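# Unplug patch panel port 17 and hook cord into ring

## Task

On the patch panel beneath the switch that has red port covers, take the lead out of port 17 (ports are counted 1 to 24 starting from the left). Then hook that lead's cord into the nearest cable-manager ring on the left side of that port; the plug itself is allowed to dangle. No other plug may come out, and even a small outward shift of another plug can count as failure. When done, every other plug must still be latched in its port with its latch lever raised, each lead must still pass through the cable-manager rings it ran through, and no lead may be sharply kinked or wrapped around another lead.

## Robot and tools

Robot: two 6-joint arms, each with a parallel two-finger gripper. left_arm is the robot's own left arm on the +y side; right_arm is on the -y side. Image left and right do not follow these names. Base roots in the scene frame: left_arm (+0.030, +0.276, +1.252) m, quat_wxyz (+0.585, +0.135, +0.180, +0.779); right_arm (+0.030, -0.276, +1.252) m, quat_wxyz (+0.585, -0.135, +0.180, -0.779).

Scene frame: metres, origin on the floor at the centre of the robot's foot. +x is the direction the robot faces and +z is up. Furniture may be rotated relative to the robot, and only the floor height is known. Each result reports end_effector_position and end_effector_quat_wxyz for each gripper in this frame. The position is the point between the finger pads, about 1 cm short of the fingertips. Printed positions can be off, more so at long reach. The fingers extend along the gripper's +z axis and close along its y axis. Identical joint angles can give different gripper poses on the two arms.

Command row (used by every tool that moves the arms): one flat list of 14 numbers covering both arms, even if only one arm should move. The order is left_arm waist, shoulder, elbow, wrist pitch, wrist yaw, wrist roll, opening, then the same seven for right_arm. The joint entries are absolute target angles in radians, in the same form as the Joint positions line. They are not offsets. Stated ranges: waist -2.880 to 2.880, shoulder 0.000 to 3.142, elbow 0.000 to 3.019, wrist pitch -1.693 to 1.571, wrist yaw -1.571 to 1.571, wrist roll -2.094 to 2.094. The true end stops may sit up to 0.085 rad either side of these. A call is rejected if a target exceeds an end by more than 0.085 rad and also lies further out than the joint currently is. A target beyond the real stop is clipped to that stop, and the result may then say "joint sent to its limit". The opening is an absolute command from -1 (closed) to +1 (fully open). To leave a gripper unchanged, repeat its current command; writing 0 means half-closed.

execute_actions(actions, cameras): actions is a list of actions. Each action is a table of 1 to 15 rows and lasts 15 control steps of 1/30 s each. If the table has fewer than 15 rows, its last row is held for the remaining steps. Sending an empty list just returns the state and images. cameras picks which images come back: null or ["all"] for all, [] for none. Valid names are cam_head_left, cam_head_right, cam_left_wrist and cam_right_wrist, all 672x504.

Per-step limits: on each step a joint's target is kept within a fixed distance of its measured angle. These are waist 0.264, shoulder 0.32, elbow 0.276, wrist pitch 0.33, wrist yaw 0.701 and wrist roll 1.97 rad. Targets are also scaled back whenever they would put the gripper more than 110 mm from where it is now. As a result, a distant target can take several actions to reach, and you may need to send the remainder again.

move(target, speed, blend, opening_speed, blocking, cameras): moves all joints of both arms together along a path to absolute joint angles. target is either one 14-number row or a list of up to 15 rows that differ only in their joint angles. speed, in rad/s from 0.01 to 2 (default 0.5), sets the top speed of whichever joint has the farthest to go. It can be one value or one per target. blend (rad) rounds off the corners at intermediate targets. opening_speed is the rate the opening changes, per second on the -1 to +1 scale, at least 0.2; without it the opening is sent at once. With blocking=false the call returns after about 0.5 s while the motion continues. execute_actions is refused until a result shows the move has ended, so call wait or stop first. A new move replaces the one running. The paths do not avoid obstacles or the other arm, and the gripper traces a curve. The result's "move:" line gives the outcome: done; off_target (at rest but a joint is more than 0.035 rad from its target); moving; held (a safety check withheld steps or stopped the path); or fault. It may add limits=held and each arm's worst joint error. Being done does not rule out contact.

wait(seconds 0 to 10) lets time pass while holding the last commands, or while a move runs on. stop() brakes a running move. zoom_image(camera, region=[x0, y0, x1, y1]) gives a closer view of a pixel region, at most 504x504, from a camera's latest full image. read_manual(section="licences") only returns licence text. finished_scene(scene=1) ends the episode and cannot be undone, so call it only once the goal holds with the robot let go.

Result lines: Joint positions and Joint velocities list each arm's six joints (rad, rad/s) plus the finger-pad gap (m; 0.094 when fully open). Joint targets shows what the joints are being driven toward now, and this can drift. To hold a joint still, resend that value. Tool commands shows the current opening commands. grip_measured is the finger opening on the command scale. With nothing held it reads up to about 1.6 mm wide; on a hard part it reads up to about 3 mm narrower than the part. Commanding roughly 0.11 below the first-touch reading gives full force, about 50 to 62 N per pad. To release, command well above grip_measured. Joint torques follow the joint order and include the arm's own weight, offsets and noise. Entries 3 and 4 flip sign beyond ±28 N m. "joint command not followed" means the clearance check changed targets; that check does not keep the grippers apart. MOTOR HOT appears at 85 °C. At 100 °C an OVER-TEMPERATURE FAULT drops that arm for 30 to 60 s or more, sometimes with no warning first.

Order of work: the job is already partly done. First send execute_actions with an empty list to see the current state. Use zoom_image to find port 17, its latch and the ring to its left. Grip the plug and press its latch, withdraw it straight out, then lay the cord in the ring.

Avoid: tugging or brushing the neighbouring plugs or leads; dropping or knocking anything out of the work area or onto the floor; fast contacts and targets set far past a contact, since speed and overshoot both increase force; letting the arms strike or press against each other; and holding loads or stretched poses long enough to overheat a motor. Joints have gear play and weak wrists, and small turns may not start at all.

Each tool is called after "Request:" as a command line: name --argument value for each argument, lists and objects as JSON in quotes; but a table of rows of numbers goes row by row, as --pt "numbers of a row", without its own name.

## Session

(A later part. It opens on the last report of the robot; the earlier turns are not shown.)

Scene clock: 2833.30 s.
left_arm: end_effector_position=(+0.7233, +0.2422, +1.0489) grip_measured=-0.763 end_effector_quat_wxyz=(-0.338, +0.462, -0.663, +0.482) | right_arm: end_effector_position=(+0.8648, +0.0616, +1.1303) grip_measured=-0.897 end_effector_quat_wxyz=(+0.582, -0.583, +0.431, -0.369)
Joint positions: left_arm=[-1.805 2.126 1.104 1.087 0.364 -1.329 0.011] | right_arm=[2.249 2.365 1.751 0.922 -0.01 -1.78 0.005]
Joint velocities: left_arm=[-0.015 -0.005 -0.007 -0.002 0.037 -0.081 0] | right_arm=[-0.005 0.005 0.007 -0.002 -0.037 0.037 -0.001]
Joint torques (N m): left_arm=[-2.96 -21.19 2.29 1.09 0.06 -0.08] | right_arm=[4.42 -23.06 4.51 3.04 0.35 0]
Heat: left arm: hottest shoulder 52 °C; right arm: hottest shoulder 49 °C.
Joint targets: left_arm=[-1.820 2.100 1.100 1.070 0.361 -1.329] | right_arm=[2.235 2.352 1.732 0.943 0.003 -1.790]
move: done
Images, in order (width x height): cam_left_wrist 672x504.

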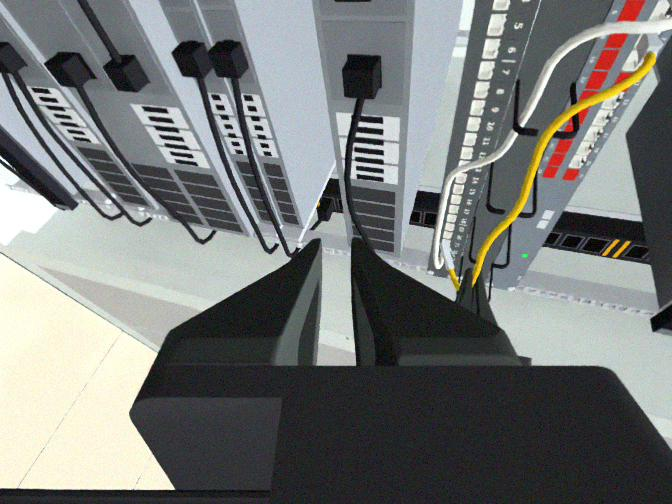

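Request:
move --target '[-1.82, 2.1, 1.1, 1.07, 0.36, -1.329, -0.76, 2.269, 2.3327, 1.743, 0.9137, 0.037, -1.79, -0.9]' --cameras '["cam_left_wrist","cam_right_wrist"]' --speed 0.15

Request:
zoom_image --camera "cam_left_wrist" --region '[420, 60, 620, 260]'

Request:
zoom_image --camera "cam_right_wrist" --region '[280, 60, 460, 240]'

Scene clock: 2893.97 s.
left_arm: end_effector_position=(+0.7234, +0.2424, +1.0488) grip_measured=-0.763 end_effector_quat_wxyz=(-0.338, +0.463, -0.663, +0.482) | right_arm: end_effector_position=(+0.8676, +0.0621, +1.1408) grip_measured=-0.897 end_effector_quat_wxyz=(+0.575, -0.574, +0.442, -0.380)
Joint positions: left_arm=[-1.805 2.126 1.104 1.087 0.362 -1.329 0.011] | right_arm=[2.261 2.353 1.751 0.922 0.039 -1.78 0.005]
Joint velocities: left_arm=[-0.005 -0.005 -0.002 -0.017 -0.022 -0.066 -0.001] | right_arm=[-0.005 -0.015 -0.012 0.007 0.007 0.007 -0.001]
Joint torques (N m): left_arm=[-2.78 -21.36 2.28 1.18 0.07 -0.11] | right_arm=[6.36 -23.36 5.33 1.77 0.03 -0.04]
Heat: left arm: hottest shoulder 51 °C; right arm: hottest shoulder 50 °C.
Joint targets: left_arm=[-1.820 2.100 1.100 1.070 0.360 -1.329] | right_arm=[2.269 2.333 1.743 0.914 0.045 -1.790]
move: done
Images, in order (width x height): cam_left_wrist 672x504, cam_right_wrist 672x504.

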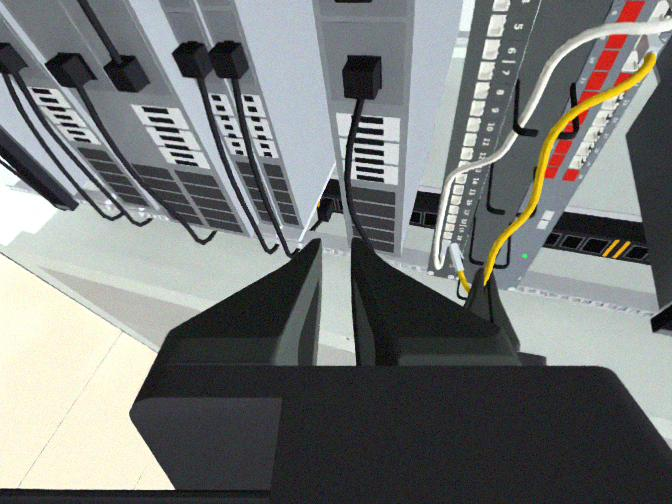

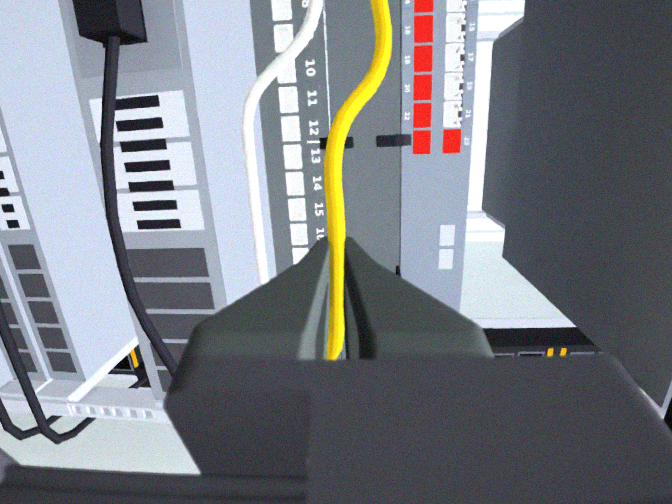

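Scaled by 2.520 from the camera's 672x504 image, which has a finer 960x720 frame.

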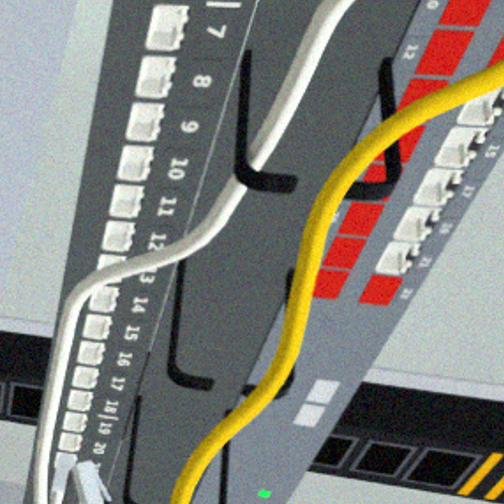

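Scaled by 2.800 from the camera's 672x504 image, which has a finer 960x720 frame.

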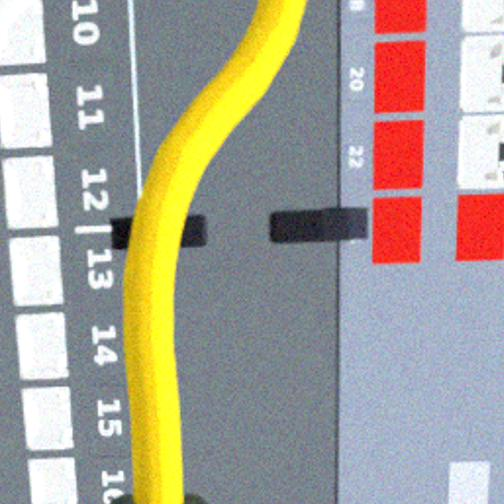

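Request:
move --target '[-1.82, 2.1, 1.1, 1.07, 0.36, -1.329, -0.76, 2.305, 2.3493, 1.7797, 0.8936, 0.055, -1.79, -0.9]' --cameras '["cam_left_wrist","cam_right_wrist"]' --speed 0.15

Request:
zoom_image --camera "cam_left_wrist" --region '[420, 60, 620, 260]'

Request:
zoom_image --camera "cam_right_wrist" --region '[280, 60, 460, 240]'

Scene clock: 2906.57 s.
left_arm: end_effector_position=(+0.7234, +0.2424, +1.0488) grip_measured=-0.763 end_effector_quat_wxyz=(-0.338, +0.463, -0.663, +0.482) | right_arm: end_effector_position=(+0.8604, +0.0804, +1.1426) grip_measured=-0.897 end_effector_quat_wxyz=(+0.575, -0.578, +0.443, -0.372)
Joint positions: left_arm=[-1.805 2.126 1.104 1.087 0.362 -1.329 0.011] | right_arm=[2.286 2.353 1.751 0.907 0.053 -1.78 0.005]
Joint velocities: left_arm=[0.005 0.005 -0.007 -0.007 -0.037 -0.066 -0.001] | right_arm=[-0.005 0.005 -0.007 0.007 -0.066 -0.095 -0.001]
Joint torques (N m): left_arm=[-2.67 -20.78 2.26 1.21 0.08 -0.13] | right_arm=[7.18 -21.54 7.73 1.61 -0.11 -0.07]
Heat: left arm: hottest shoulder 51 °C; right arm: hottest shoulder 48 °C.
Joint targets: left_arm=[-1.820 2.100 1.100 1.070 0.360 -1.329] | right_arm=[2.304 2.349 1.780 0.894 0.054 -1.790]
move: done
Images, in order (width x height): cam_left_wrist 672x504, cam_right_wrist 672x504.

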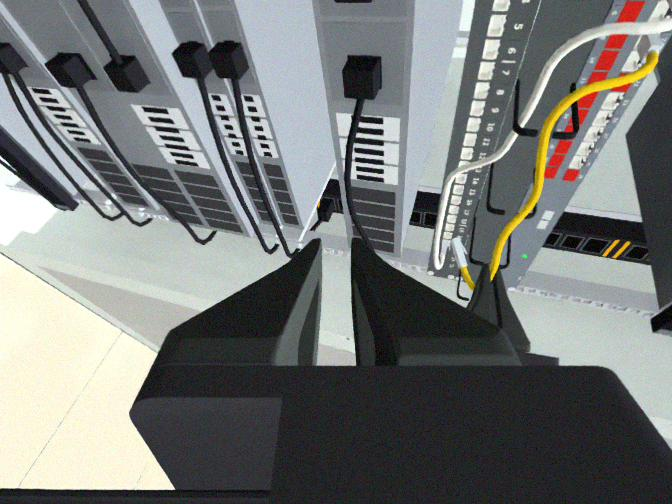

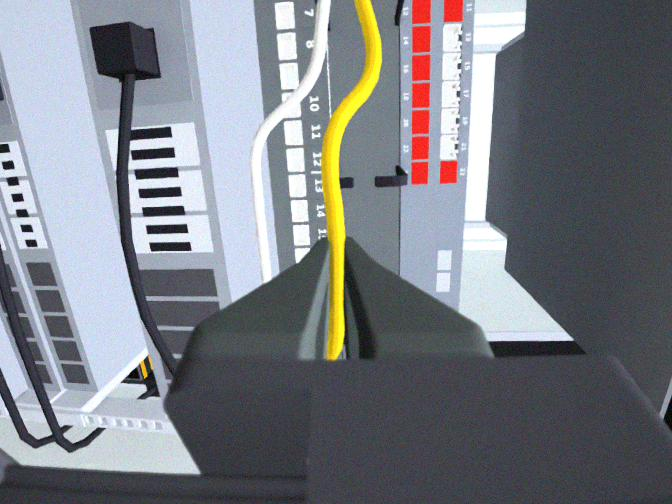

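Scaled by 2.520 from the camera's 672x504 image, which has a finer 960x720 frame.

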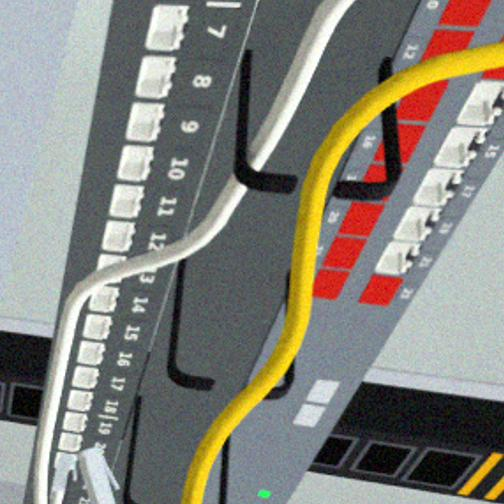

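Scaled by 2.800 from the camera's 672x504 image, which has a finer 960x720 frame.

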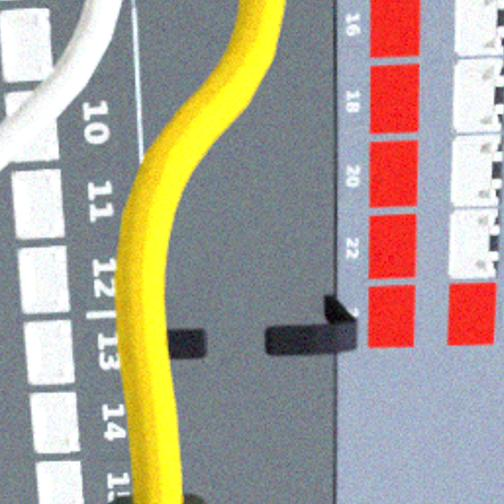

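Request:
move --target '[-1.82, 2.1, 1.1, 1.07, 0.36, -1.329, -0.76, 2.311, 2.33, 1.798, 0.862, 0.06, -1.79, -0.9]' --cameras '["cam_left_wrist","cam_right_wrist"]' --speed 0.15

Request:
zoom_image --camera "cam_left_wrist" --region '[420, 60, 620, 260]'

Request:
zoom_image --camera "cam_right_wrist" --region '[280, 80, 460, 260]'

Scene clock: 2920.37 s.
left_arm: end_effector_position=(+0.7234, +0.2424, +1.0488) grip_measured=-0.763 end_effector_quat_wxyz=(-0.338, +0.463, -0.663, +0.482) | right_arm: end_effector_position=(+0.8585, +0.0837, +1.1359) grip_measured=-0.897 end_effector_quat_wxyz=(+0.567, -0.588, +0.448, -0.364)
Joint positions: left_arm=[-1.805 2.126 1.104 1.087 0.362 -1.329 0.011] | right_arm=[2.289 2.353 1.751 0.876 0.059 -1.78 0.005]
Joint velocities: left_arm=[-0.005 -0.005 0.002 -0.017 -0.051 -0.022 0] | right_arm=[-0.005 -0.015 0.007 -0.022 -0.037 -0.051 0]
Joint torques (N m): left_arm=[-3.19 -20.95 2.17 1.36 0.06 -0.11] | right_arm=[7.47 -22.59 9.32 1.35 -0.12 -0.04]
Heat: left arm: hottest shoulder 51 °C; right arm: hottest shoulder 46 °C.
Joint targets: left_arm=[-1.820 2.100 1.100 1.070 0.360 -1.329] | right_arm=[2.312 2.330 1.798 0.863 0.061 -1.790]
move: off_target (right_arm); right_arm: the elbow is farthest, 0.047 rad from its target
Images, in order (width x height): cam_left_wrist 672x504, cam_right_wrist 672x504.

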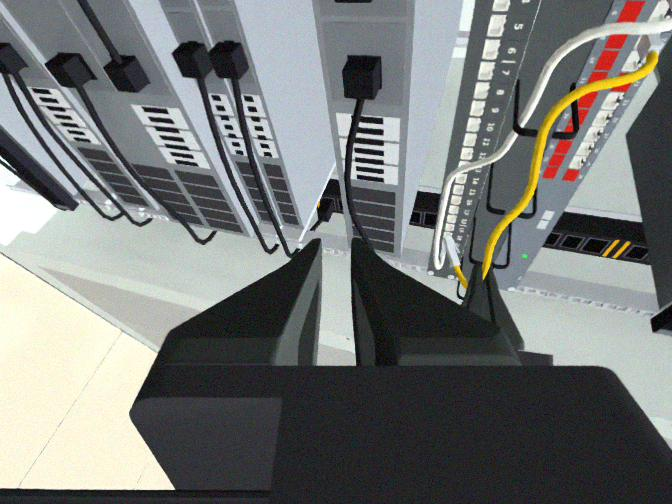

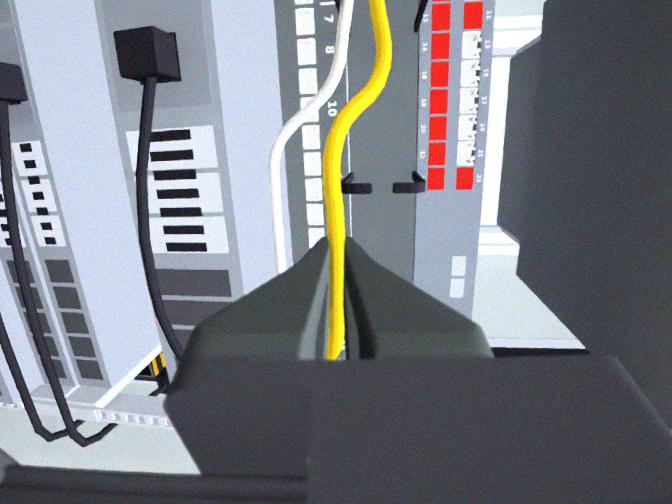

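Scaled by 2.520 from the camera's 672x504 image, which has a finer 960x720 frame.

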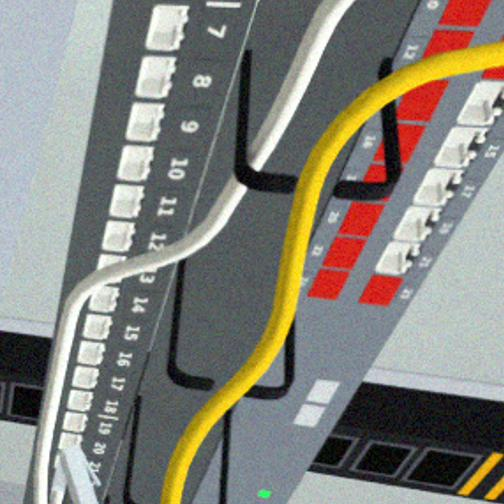

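Scaled by 2.800 from the camera's 672x504 image, which has a finer 960x720 frame.

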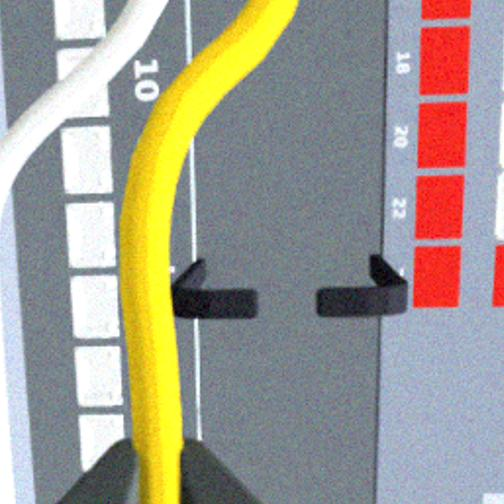

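Request:
move --target '[-1.82, 2.1, 1.1, 1.07, 0.36, -1.329, -0.76, 2.305, 2.345, 1.85, 0.84, 0.06, -1.79, -0.9]' --cameras '["cam_left_wrist","cam_right_wrist"]' --speed 0.15

Request:
zoom_image --camera "cam_left_wrist" --region '[420, 60, 620, 260]'

Request:
zoom_image --camera "cam_right_wrist" --region '[280, 80, 460, 260]'

Scene clock: 2942.47 s.
left_arm: end_effector_position=(+0.7234, +0.2424, +1.0488) grip_measured=-0.763 end_effector_quat_wxyz=(-0.338, +0.463, -0.663, +0.482) | right_arm: end_effector_position=(+0.8743, +0.0846, +1.1520) grip_measured=-0.897 end_effector_quat_wxyz=(+0.573, -0.580, +0.446, -0.371)
Joint positions: left_arm=[-1.805 2.126 1.104 1.087 0.362 -1.329 0.011] | right_arm=[2.289 2.353 1.798 0.853 0.061 -1.78 0.005]
Joint velocities: left_arm=[-0.005 -0.005 0.002 0.017 0.007 0.007 0] | right_arm=[-0.005 -0.015 -0.012 -0.017 -0.066 -0.022 0]
Joint torques (N m): left_arm=[-3.31 -21.07 2.3 1.18 0.06 -0.1] | right_arm=[7.18 -22.95 9.91 1.7 -0.19 -0.07]
Heat: left arm: hottest shoulder 51 °C; right arm: hottest shoulder 45 °C.
Joint targets: left_arm=[-1.820 2.100 1.100 1.070 0.360 -1.329] | right_arm=[2.305 2.345 1.849 0.840 0.060 -1.790]
move: off_target (right_arm); right_arm: the elbow is farthest, 0.052 rad from its target
Images, in order (width x height): cam_left_wrist 672x504, cam_right_wrist 672x504.

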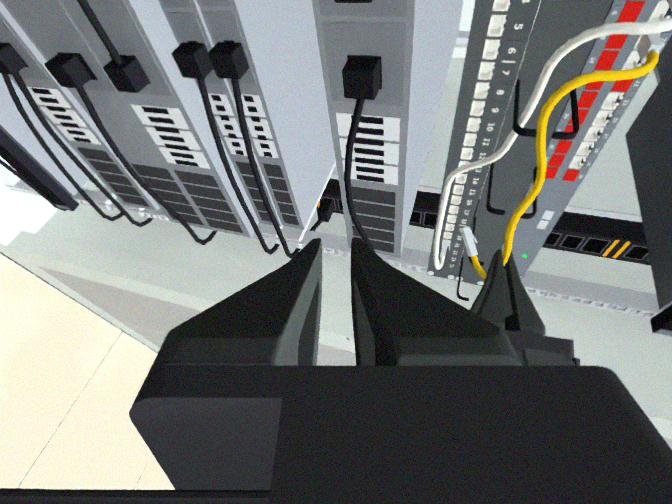

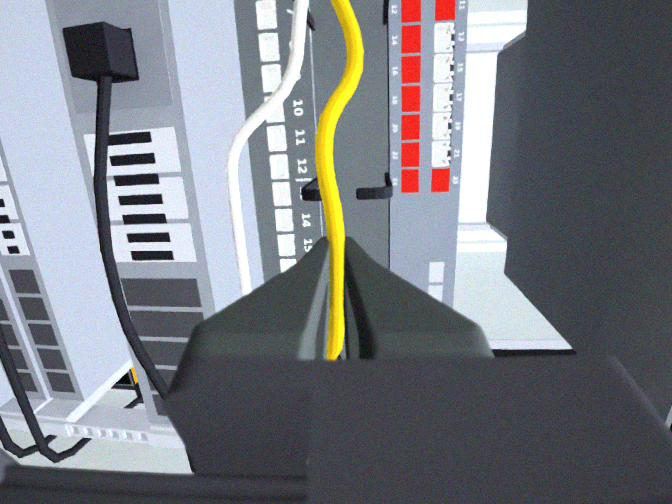

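Scaled by 2.520 from the camera's 672x504 image, which has a finer 960x720 frame.

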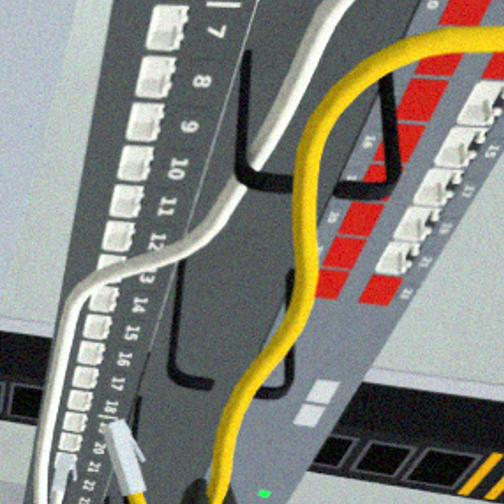

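Scaled by 2.800 from the camera's 672x504 image, which has a finer 960x720 frame.

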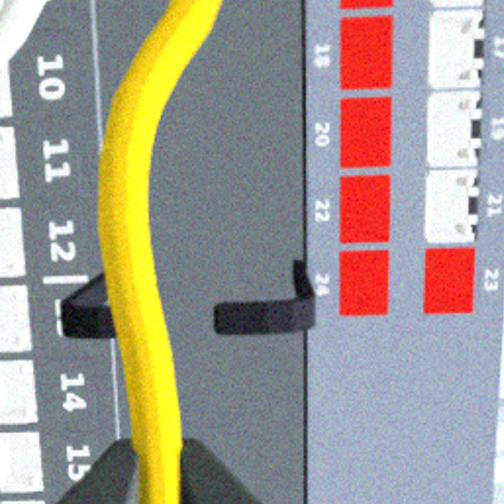

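Request:
move --target '[-1.82, 2.1, 1.1, 1.07, 0.36, -1.329, -0.76, 2.29, 2.39, 1.93, 0.78, 0.055, -1.79, -0.9]' --cameras '["cam_left_wrist","cam_right_wrist"]' --speed 0.15

Request:
zoom_image --camera "cam_left_wrist" --region '[420, 60, 620, 260]'

Request:
zoom_image --camera "cam_right_wrist" --region '[280, 80, 460, 260]'

Scene clock: 2973.33 s.
left_arm: end_effector_position=(+0.7234, +0.2424, +1.0488) grip_measured=-0.763 end_effector_quat_wxyz=(-0.338, +0.463, -0.663, +0.482) | right_arm: end_effector_position=(+0.8948, +0.0891, +1.1636) grip_measured=-0.897 end_effector_quat_wxyz=(+0.574, -0.578, +0.445, -0.372)
Joint positions: left_arm=[-1.805 2.126 1.104 1.087 0.362 -1.329 0.011] | right_arm=[2.289 2.367 1.878 0.792 0.061 -1.78 0.005]
Joint velocities: left_arm=[-0.005 -0.015 0.002 -0.002 -0.007 -0.037 0] | right_arm=[-0.024 0.015 -0.002 0.002 0.007 0.051 -0.001]
Joint torques (N m): left_arm=[-2.84 -20.54 2.28 1.25 0.05 -0.12] | right_arm=[5.6 -20.19 10.13 1.65 -0.46 0]
Heat: left arm: hottest shoulder 51 °C; right arm: hottest elbow 45 °C.
Joint targets: left_arm=[-1.820 2.100 1.100 1.070 0.360 -1.329] | right_arm=[2.290 2.391 1.931 0.779 0.055 -1.790]
move: off_target (right_arm); right_arm: the elbow is farthest, 0.052 rad from its target
Images, in order (width x height): cam_left_wrist 672x504, cam_right_wrist 672x504.

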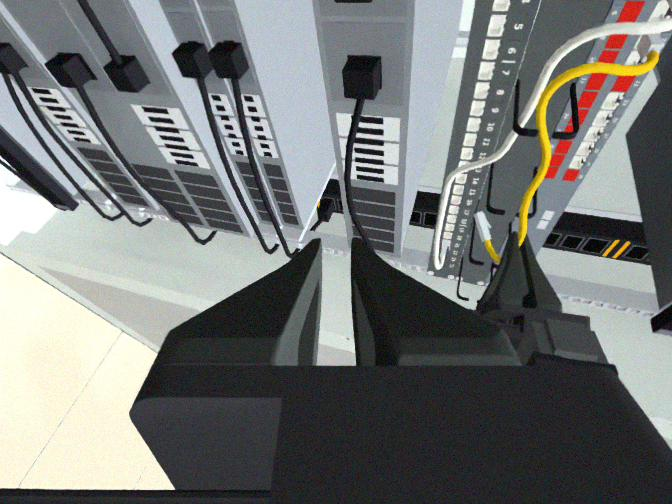

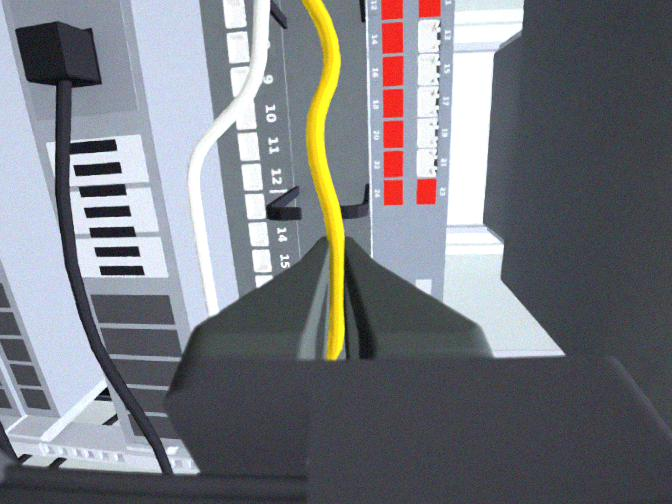

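Scaled by 2.520 from the camera's 672x504 image, which has a finer 960x720 frame.

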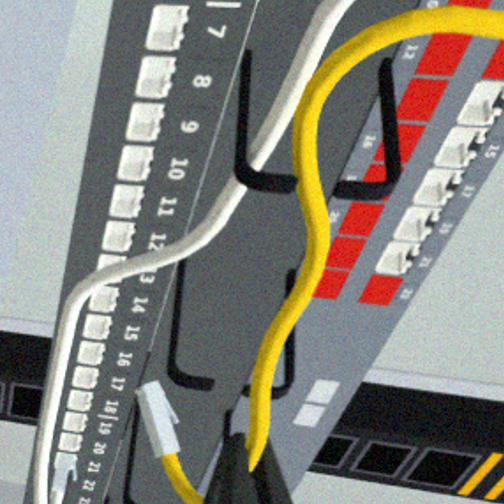

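Scaled by 2.800 from the camera's 672x504 image, which has a finer 960x720 frame.

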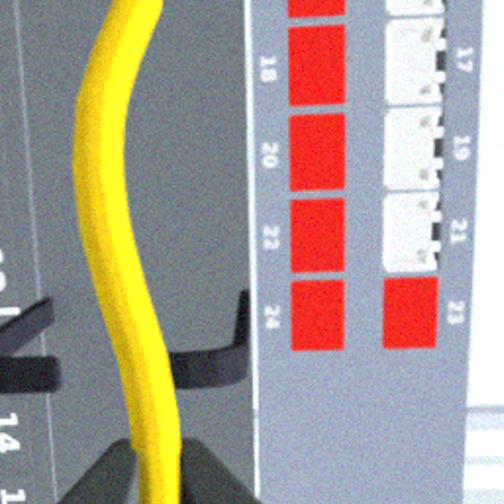

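Request:
move --target '[-1.82, 2.1, 1.1, 1.07, 0.36, -1.329, -0.76, 2.275, 2.410, 1.935, 0.779, 0.055, -1.79, -0.9]' --cameras '["cam_left_wrist","cam_right_wrist"]' --speed 0.15

Request:
zoom_image --camera "cam_right_wrist" --region '[260, 100, 440, 280]'

Scene clock: 2991.33 s.
left_arm: end_effector_position=(+0.7234, +0.2424, +1.0488) grip_measured=-0.763 end_effector_quat_wxyz=(-0.338, +0.463, -0.663, +0.482) | right_arm: end_effector_position=(+0.8910, +0.0861, +1.1437) grip_measured=-0.897 end_effector_quat_wxyz=(+0.566, -0.585, +0.449, -0.369)
Joint positions: left_arm=[-1.805 2.126 1.104 1.087 0.362 -1.329 0.011] | right_arm=[2.281 2.388 1.878 0.792 0.061 -1.78 0.005]
Joint velocities: left_arm=[-0.005 -0.015 -0.002 -0.007 -0.037 -0.081 0.001] | right_arm=[0.005 0.005 -0.002 -0.002 0.037 -0.066 0.001]
Joint torques (N m): left_arm=[-2.55 -21.25 2.25 1.2 0.07 -0.09] | right_arm=[4.78 -20.89 10.58 1.72 -0.45 -0.01]
Heat: left arm: hottest shoulder 51 °C; right arm: hottest elbow 46 °C.
Joint targets: left_arm=[-1.820 2.100 1.100 1.070 0.360 -1.329] | right_arm=[2.275 2.409 1.935 0.779 0.055 -1.790]
move: off_target (right_arm); right_arm: the elbow is farthest, 0.057 rad from its target
Images, in order (width x height): cam_left_wrist 672x504, cam_right_wrist 672x504.

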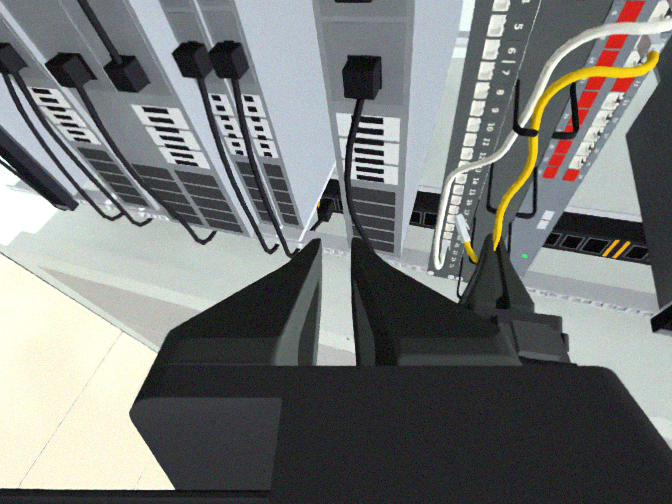

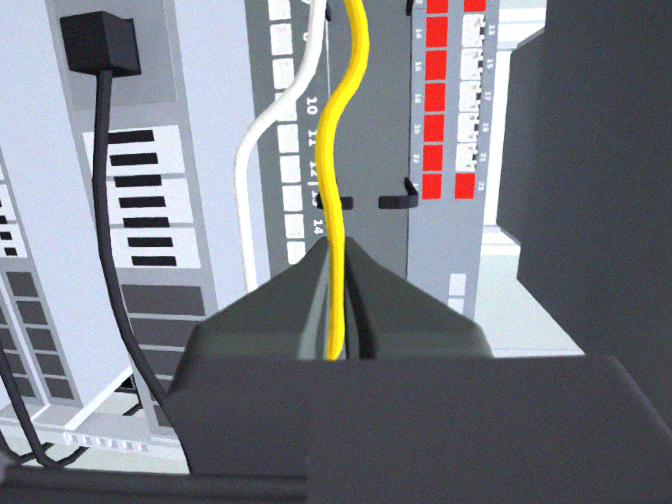

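Scaled by 2.800 from the camera's 672x504 image, which has a finer 960x720 frame.

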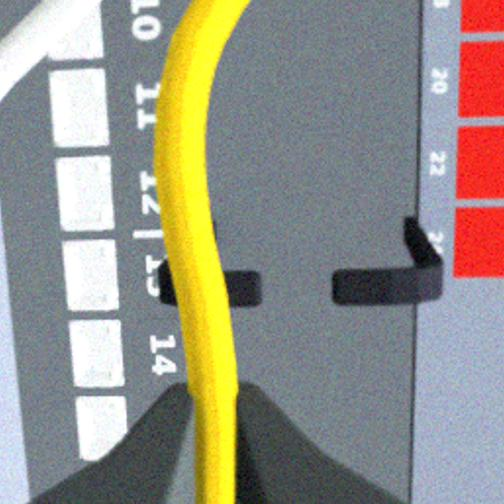

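Request:
move --target '[-1.82, 2.1, 1.1, 1.07, 0.36, -1.329, -0.76, 2.275, 2.410, 1.970, 0.757, 0.055, -1.79, -0.9]' --cameras '["cam_left_wrist","cam_right_wrist"]' --speed 0.15

Request:
zoom_image --camera "cam_right_wrist" --region '[260, 100, 440, 280]'

Request:
zoom_image --camera "cam_left_wrist" --region '[460, 160, 580, 280]'

Scene clock: 3007.37 s.
left_arm: end_effector_position=(+0.7234, +0.2424, +1.0488) grip_measured=-0.763 end_effector_quat_wxyz=(-0.338, +0.463, -0.663, +0.482) | right_arm: end_effector_position=(+0.9024, +0.0866, +1.1562) grip_measured=-0.897 end_effector_quat_wxyz=(+0.570, -0.580, +0.447, -0.373)
Joint positions: left_arm=[-1.805 2.126 1.104 1.087 0.362 -1.329 0.011] | right_arm=[2.281 2.388 1.915 0.771 0.061 -1.78 0.005]
Joint velocities: left_arm=[-0.005 -0.005 -0.012 0.002 0.007 0.007 0.001] | right_arm=[0.005 0.005 0.007 -0.007 -0.007 -0.081 0.001]
Joint torques (N m): left_arm=[-2.49 -20.84 2.11 1.21 0.07 -0.1] | right_arm=[6.24 -20.78 10.58 1.63 -0.42 0]
Heat: left arm: hottest shoulder 51 °C; right arm: hottest shoulder 47 °C.
Joint targets: left_arm=[-1.820 2.100 1.100 1.070 0.360 -1.329] | right_arm=[2.275 2.410 1.970 0.757 0.055 -1.790]
move: off_target (right_arm); right_arm: the elbow is farthest, 0.055 rad from its target
Images, in order (width x height): cam_left_wrist 672x504, cam_right_wrist 672x504.

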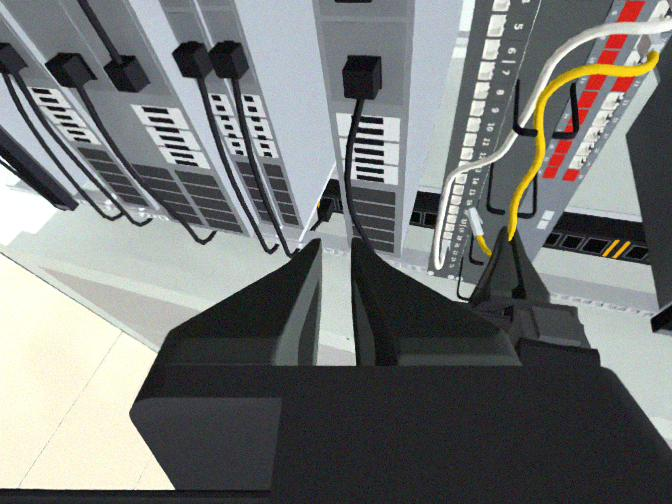

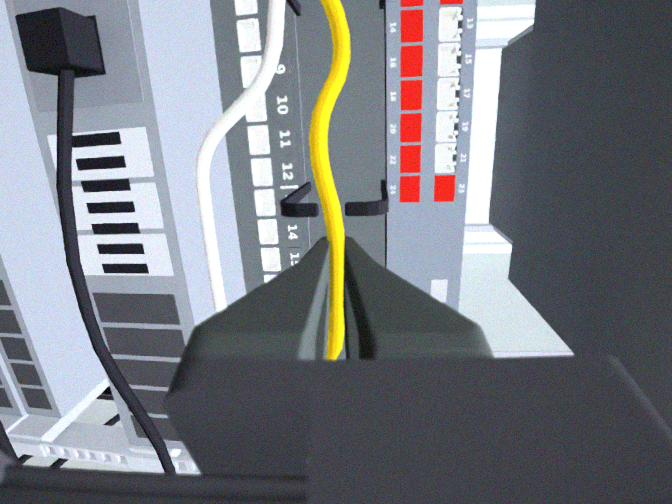

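Scaled by 2.800 from the camera's 672x504 image, which has a finer 960x720 frame.

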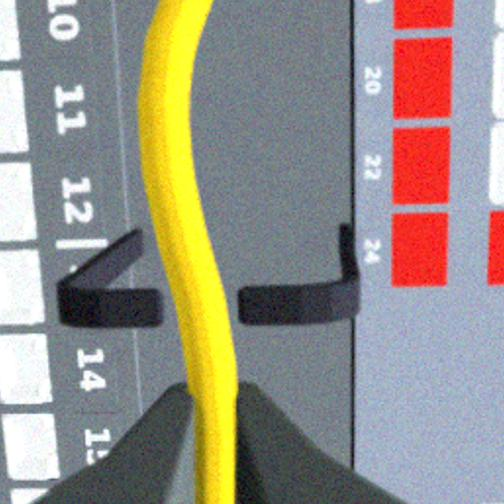

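Scaled by 4.200 from the camera's 672x504 image, which has a finer 960x720 frame.

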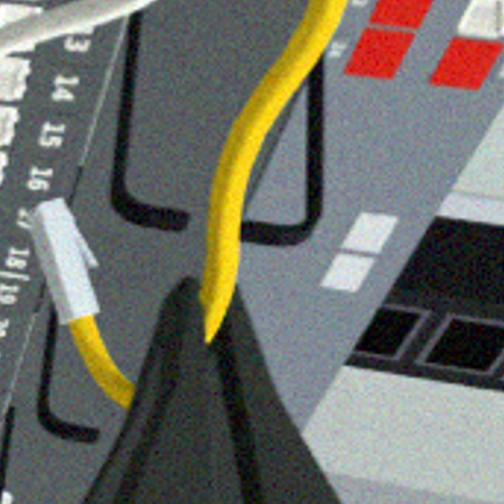

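Request:
move --target '[-1.82, 2.1, 1.1, 1.07, 0.36, -1.329, -0.76, 2.268, 2.446, 2.064, 0.699, 0.055, -1.79, -0.9]' --cameras '["cam_left_wrist","cam_right_wrist"]' --speed 0.12

Request:
zoom_image --camera "cam_right_wrist" --region '[260, 100, 440, 280]'

Request:
zoom_image --camera "cam_left_wrist" --region '[460, 160, 580, 280]'

Scene clock: 3020.03 s.
left_arm: end_effector_position=(+0.7234, +0.2424, +1.0488) grip_measured=-0.763 end_effector_quat_wxyz=(-0.338, +0.463, -0.663, +0.482) | right_arm: end_effector_position=(+0.9242, +0.0843, +1.1599) grip_measured=-0.897 end_effector_quat_wxyz=(+0.568, -0.578, +0.449, -0.377)
Joint positions: left_arm=[-1.805 2.126 1.104 1.087 0.362 -1.329 0.011] | right_arm=[2.272 2.419 2.008 0.712 0.061 -1.78 0.005]
Joint velocities: left_arm=[-0.024 -0.005 0.007 0.002 0.037 0.007 0.001] | right_arm=[0.005 0.005 0.007 0.007 -0.007 0.051 0]
Joint torques (N m): left_arm=[-2.49 -21.13 2.17 1.2 0.07 -0.11] | right_arm=[6.18 -20.66 10.92 1.73 -0.41 0.01]
Heat: left arm: hottest shoulder 51 °C; right arm: hottest shoulder 48 °C.
Joint targets: left_arm=[-1.820 2.100 1.100 1.070 0.360 -1.329] | right_arm=[2.268 2.446 2.064 0.699 0.055 -1.790]
move: off_target (right_arm); right_arm: the elbow is farthest, 0.056 rad from its target
Images, in order (width x height): cam_left_wrist 672x504, cam_right_wrist 672x504.

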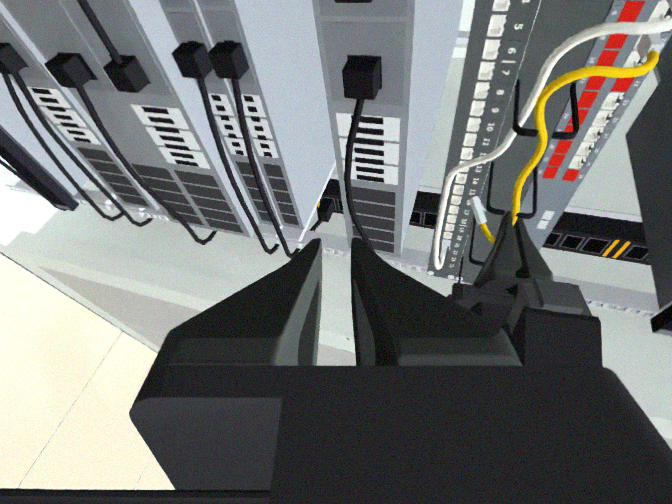

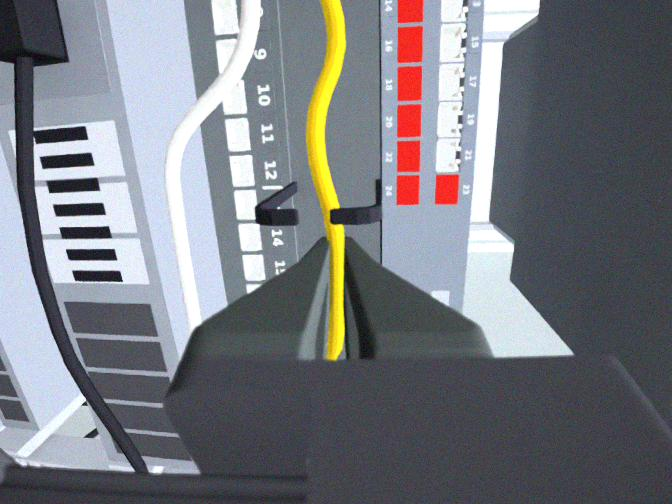

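Scaled by 2.800 from the camera's 672x504 image, which has a finer 960x720 frame.

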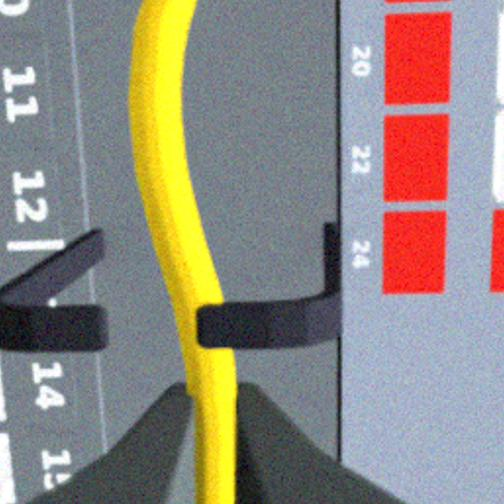

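Scaled by 4.200 from the camera's 672x504 image, which has a finer 960x720 frame.

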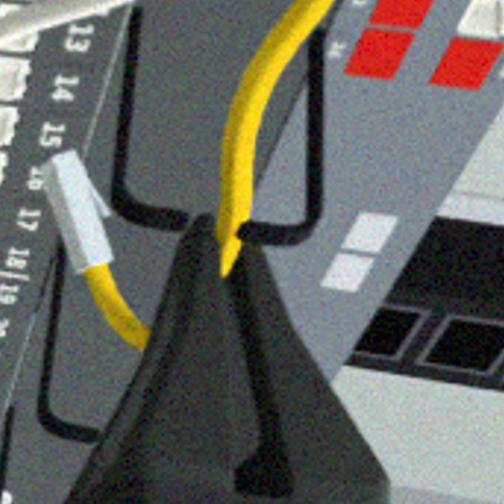

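Request:
move --target '[-1.82, 2.1, 1.1, 1.07, 0.36, -1.329, -0.76, 2.268, 2.463, 2.064, 0.699, 0.055, -1.79, -0.9]' --cameras '["cam_left_wrist","cam_right_wrist"]' --speed 0.1

Request:
zoom_image --camera "cam_right_wrist" --region '[260, 100, 440, 280]'

Request:
zoom_image --camera "cam_left_wrist" --region '[460, 60, 640, 240]'

Scene clock: 3037.87 s.
left_arm: end_effector_position=(+0.7234, +0.2424, +1.0488) grip_measured=-0.763 end_effector_quat_wxyz=(-0.338, +0.463, -0.663, +0.482) | right_arm: end_effector_position=(+0.9203, +0.0857, +1.1457) grip_measured=-0.897 end_effector_quat_wxyz=(+0.564, -0.583, +0.451, -0.373)
Joint positions: left_arm=[-1.805 2.126 1.104 1.087 0.362 -1.329 0.011] | right_arm=[2.27 2.436 2.01 0.712 0.061 -1.78 0.005]
Joint velocities: left_arm=[0.005 -0.005 -0.007 -0.022 0.022 -0.022 0.001] | right_arm=[-0.005 -0.005 -0.002 -0.037 -0.007 0.007 0]
Joint torques (N m): left_arm=[-3.25 -20.84 2.26 1.16 0.04 -0.12] | right_arm=[5.25 -21.25 10.84 2 -0.45 -0.05]
Heat: left arm: hottest shoulder 51 °C; right arm: hottest elbow 51 °C.
Joint targets: left_arm=[-1.820 2.100 1.100 1.070 0.360 -1.329] | right_arm=[2.267 2.464 2.063 0.699 0.055 -1.790]
move: off_target (right_arm); right_arm: the elbow is farthest, 0.054 rad from its target
Images, in order (width x height): cam_left_wrist 672x504, cam_right_wrist 672x504.

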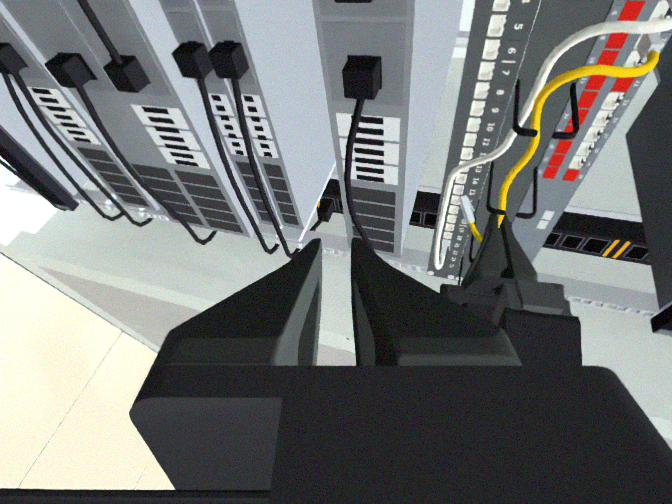

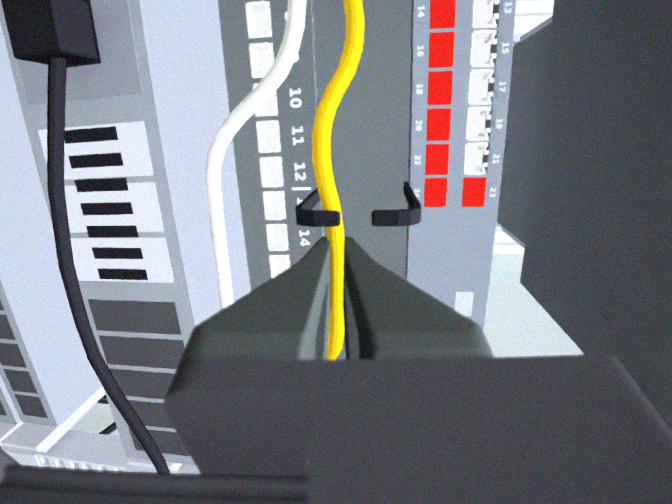

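Scaled by 2.800 from the camera's 672x504 image, which has a finer 960x720 frame.

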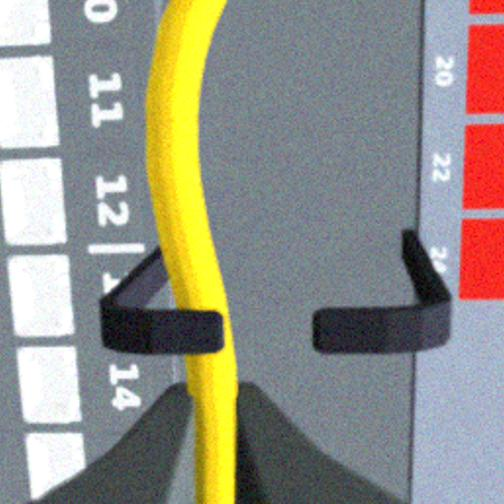

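Scaled by 2.800 from the camera's 672x504 image, which has a finer 960x720 frame.

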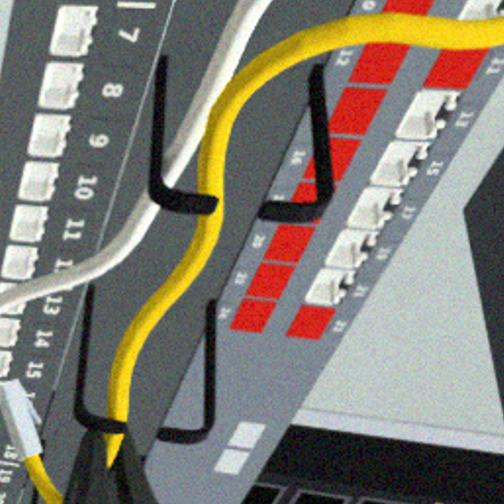

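Request:
move --pt "-1.82 2.1 1.1 1.07 0.36 -1.329 -0.76 2.26 2.455 1.985 0.74 0.05 -1.79 -0.9" --pt "-1.82 2.1 1.1 1.07 0.36 -1.329 -0.76 2.245 2.39 1.88 0.81 0.04 -1.79 -0.9" --cameras '["cam_left_wrist","cam_right_wrist"]' --speed 0.12

Request:
zoom_image --camera "cam_right_wrist" --region '[260, 100, 440, 280]'

Request:
zoom_image --camera "cam_left_wrist" --region '[440, 80, 640, 280]'

Scene clock: 3064.40 s.
left_arm: end_effector_position=(+0.7234, +0.2424, +1.0488) grip_measured=-0.763 end_effector_quat_wxyz=(-0.338, +0.463, -0.663, +0.482) | right_arm: end_effector_position=(+0.9049, +0.0632, +1.1393) grip_measured=-0.897 end_effector_quat_wxyz=(+0.563, -0.579, +0.451, -0.380)
Joint positions: left_arm=[-1.805 2.126 1.104 1.087 0.362 -1.329 0.011] | right_arm=[2.25 2.399 1.903 0.794 0.052 -1.78 0.005]
Joint velocities: left_arm=[-0.015 -0.005 -0.007 -0.007 0.007 -0.051 0] | right_arm=[-0.005 0.005 -0.002 0.007 -0.007 -0.022 0]
Joint torques (N m): left_arm=[-2.84 -21.42 2.26 1.26 0.07 -0.12] | right_arm=[4.6 -24.18 4.98 2.93 -0.71 -0.04]
Heat: left arm: hottest shoulder 51 °C; right arm: hottest elbow 50 °C.
Joint targets: left_arm=[-1.820 2.100 1.100 1.070 0.360 -1.329] | right_arm=[2.245 2.389 1.880 0.810 0.041 -1.790]
move: done
Images, in order (width x height): cam_left_wrist 672x504, cam_right_wrist 672x504.

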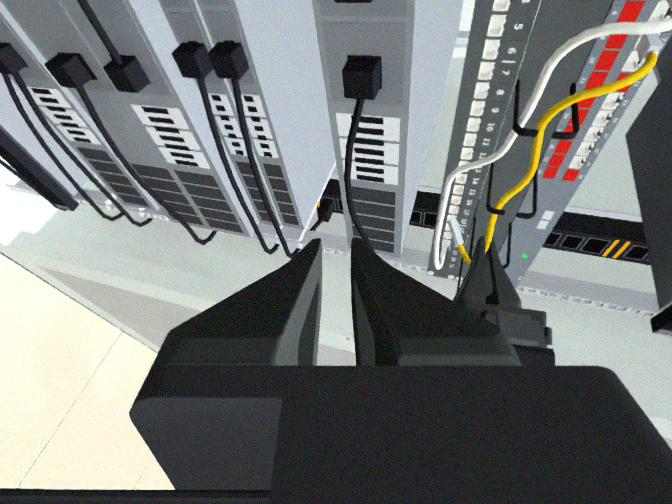

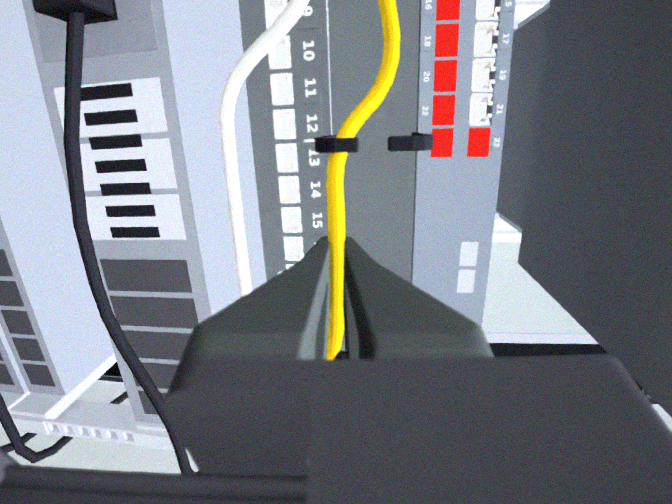

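Scaled by 2.800 from the camera's 672x504 image, which has a finer 960x720 frame.

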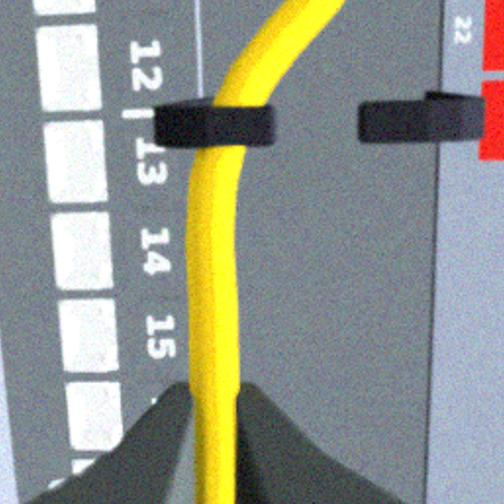

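Scaled by 2.520 from the camera's 672x504 image, which has a finer 960x720 frame.

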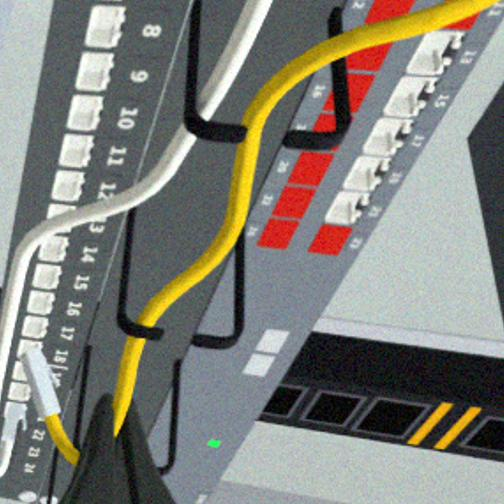

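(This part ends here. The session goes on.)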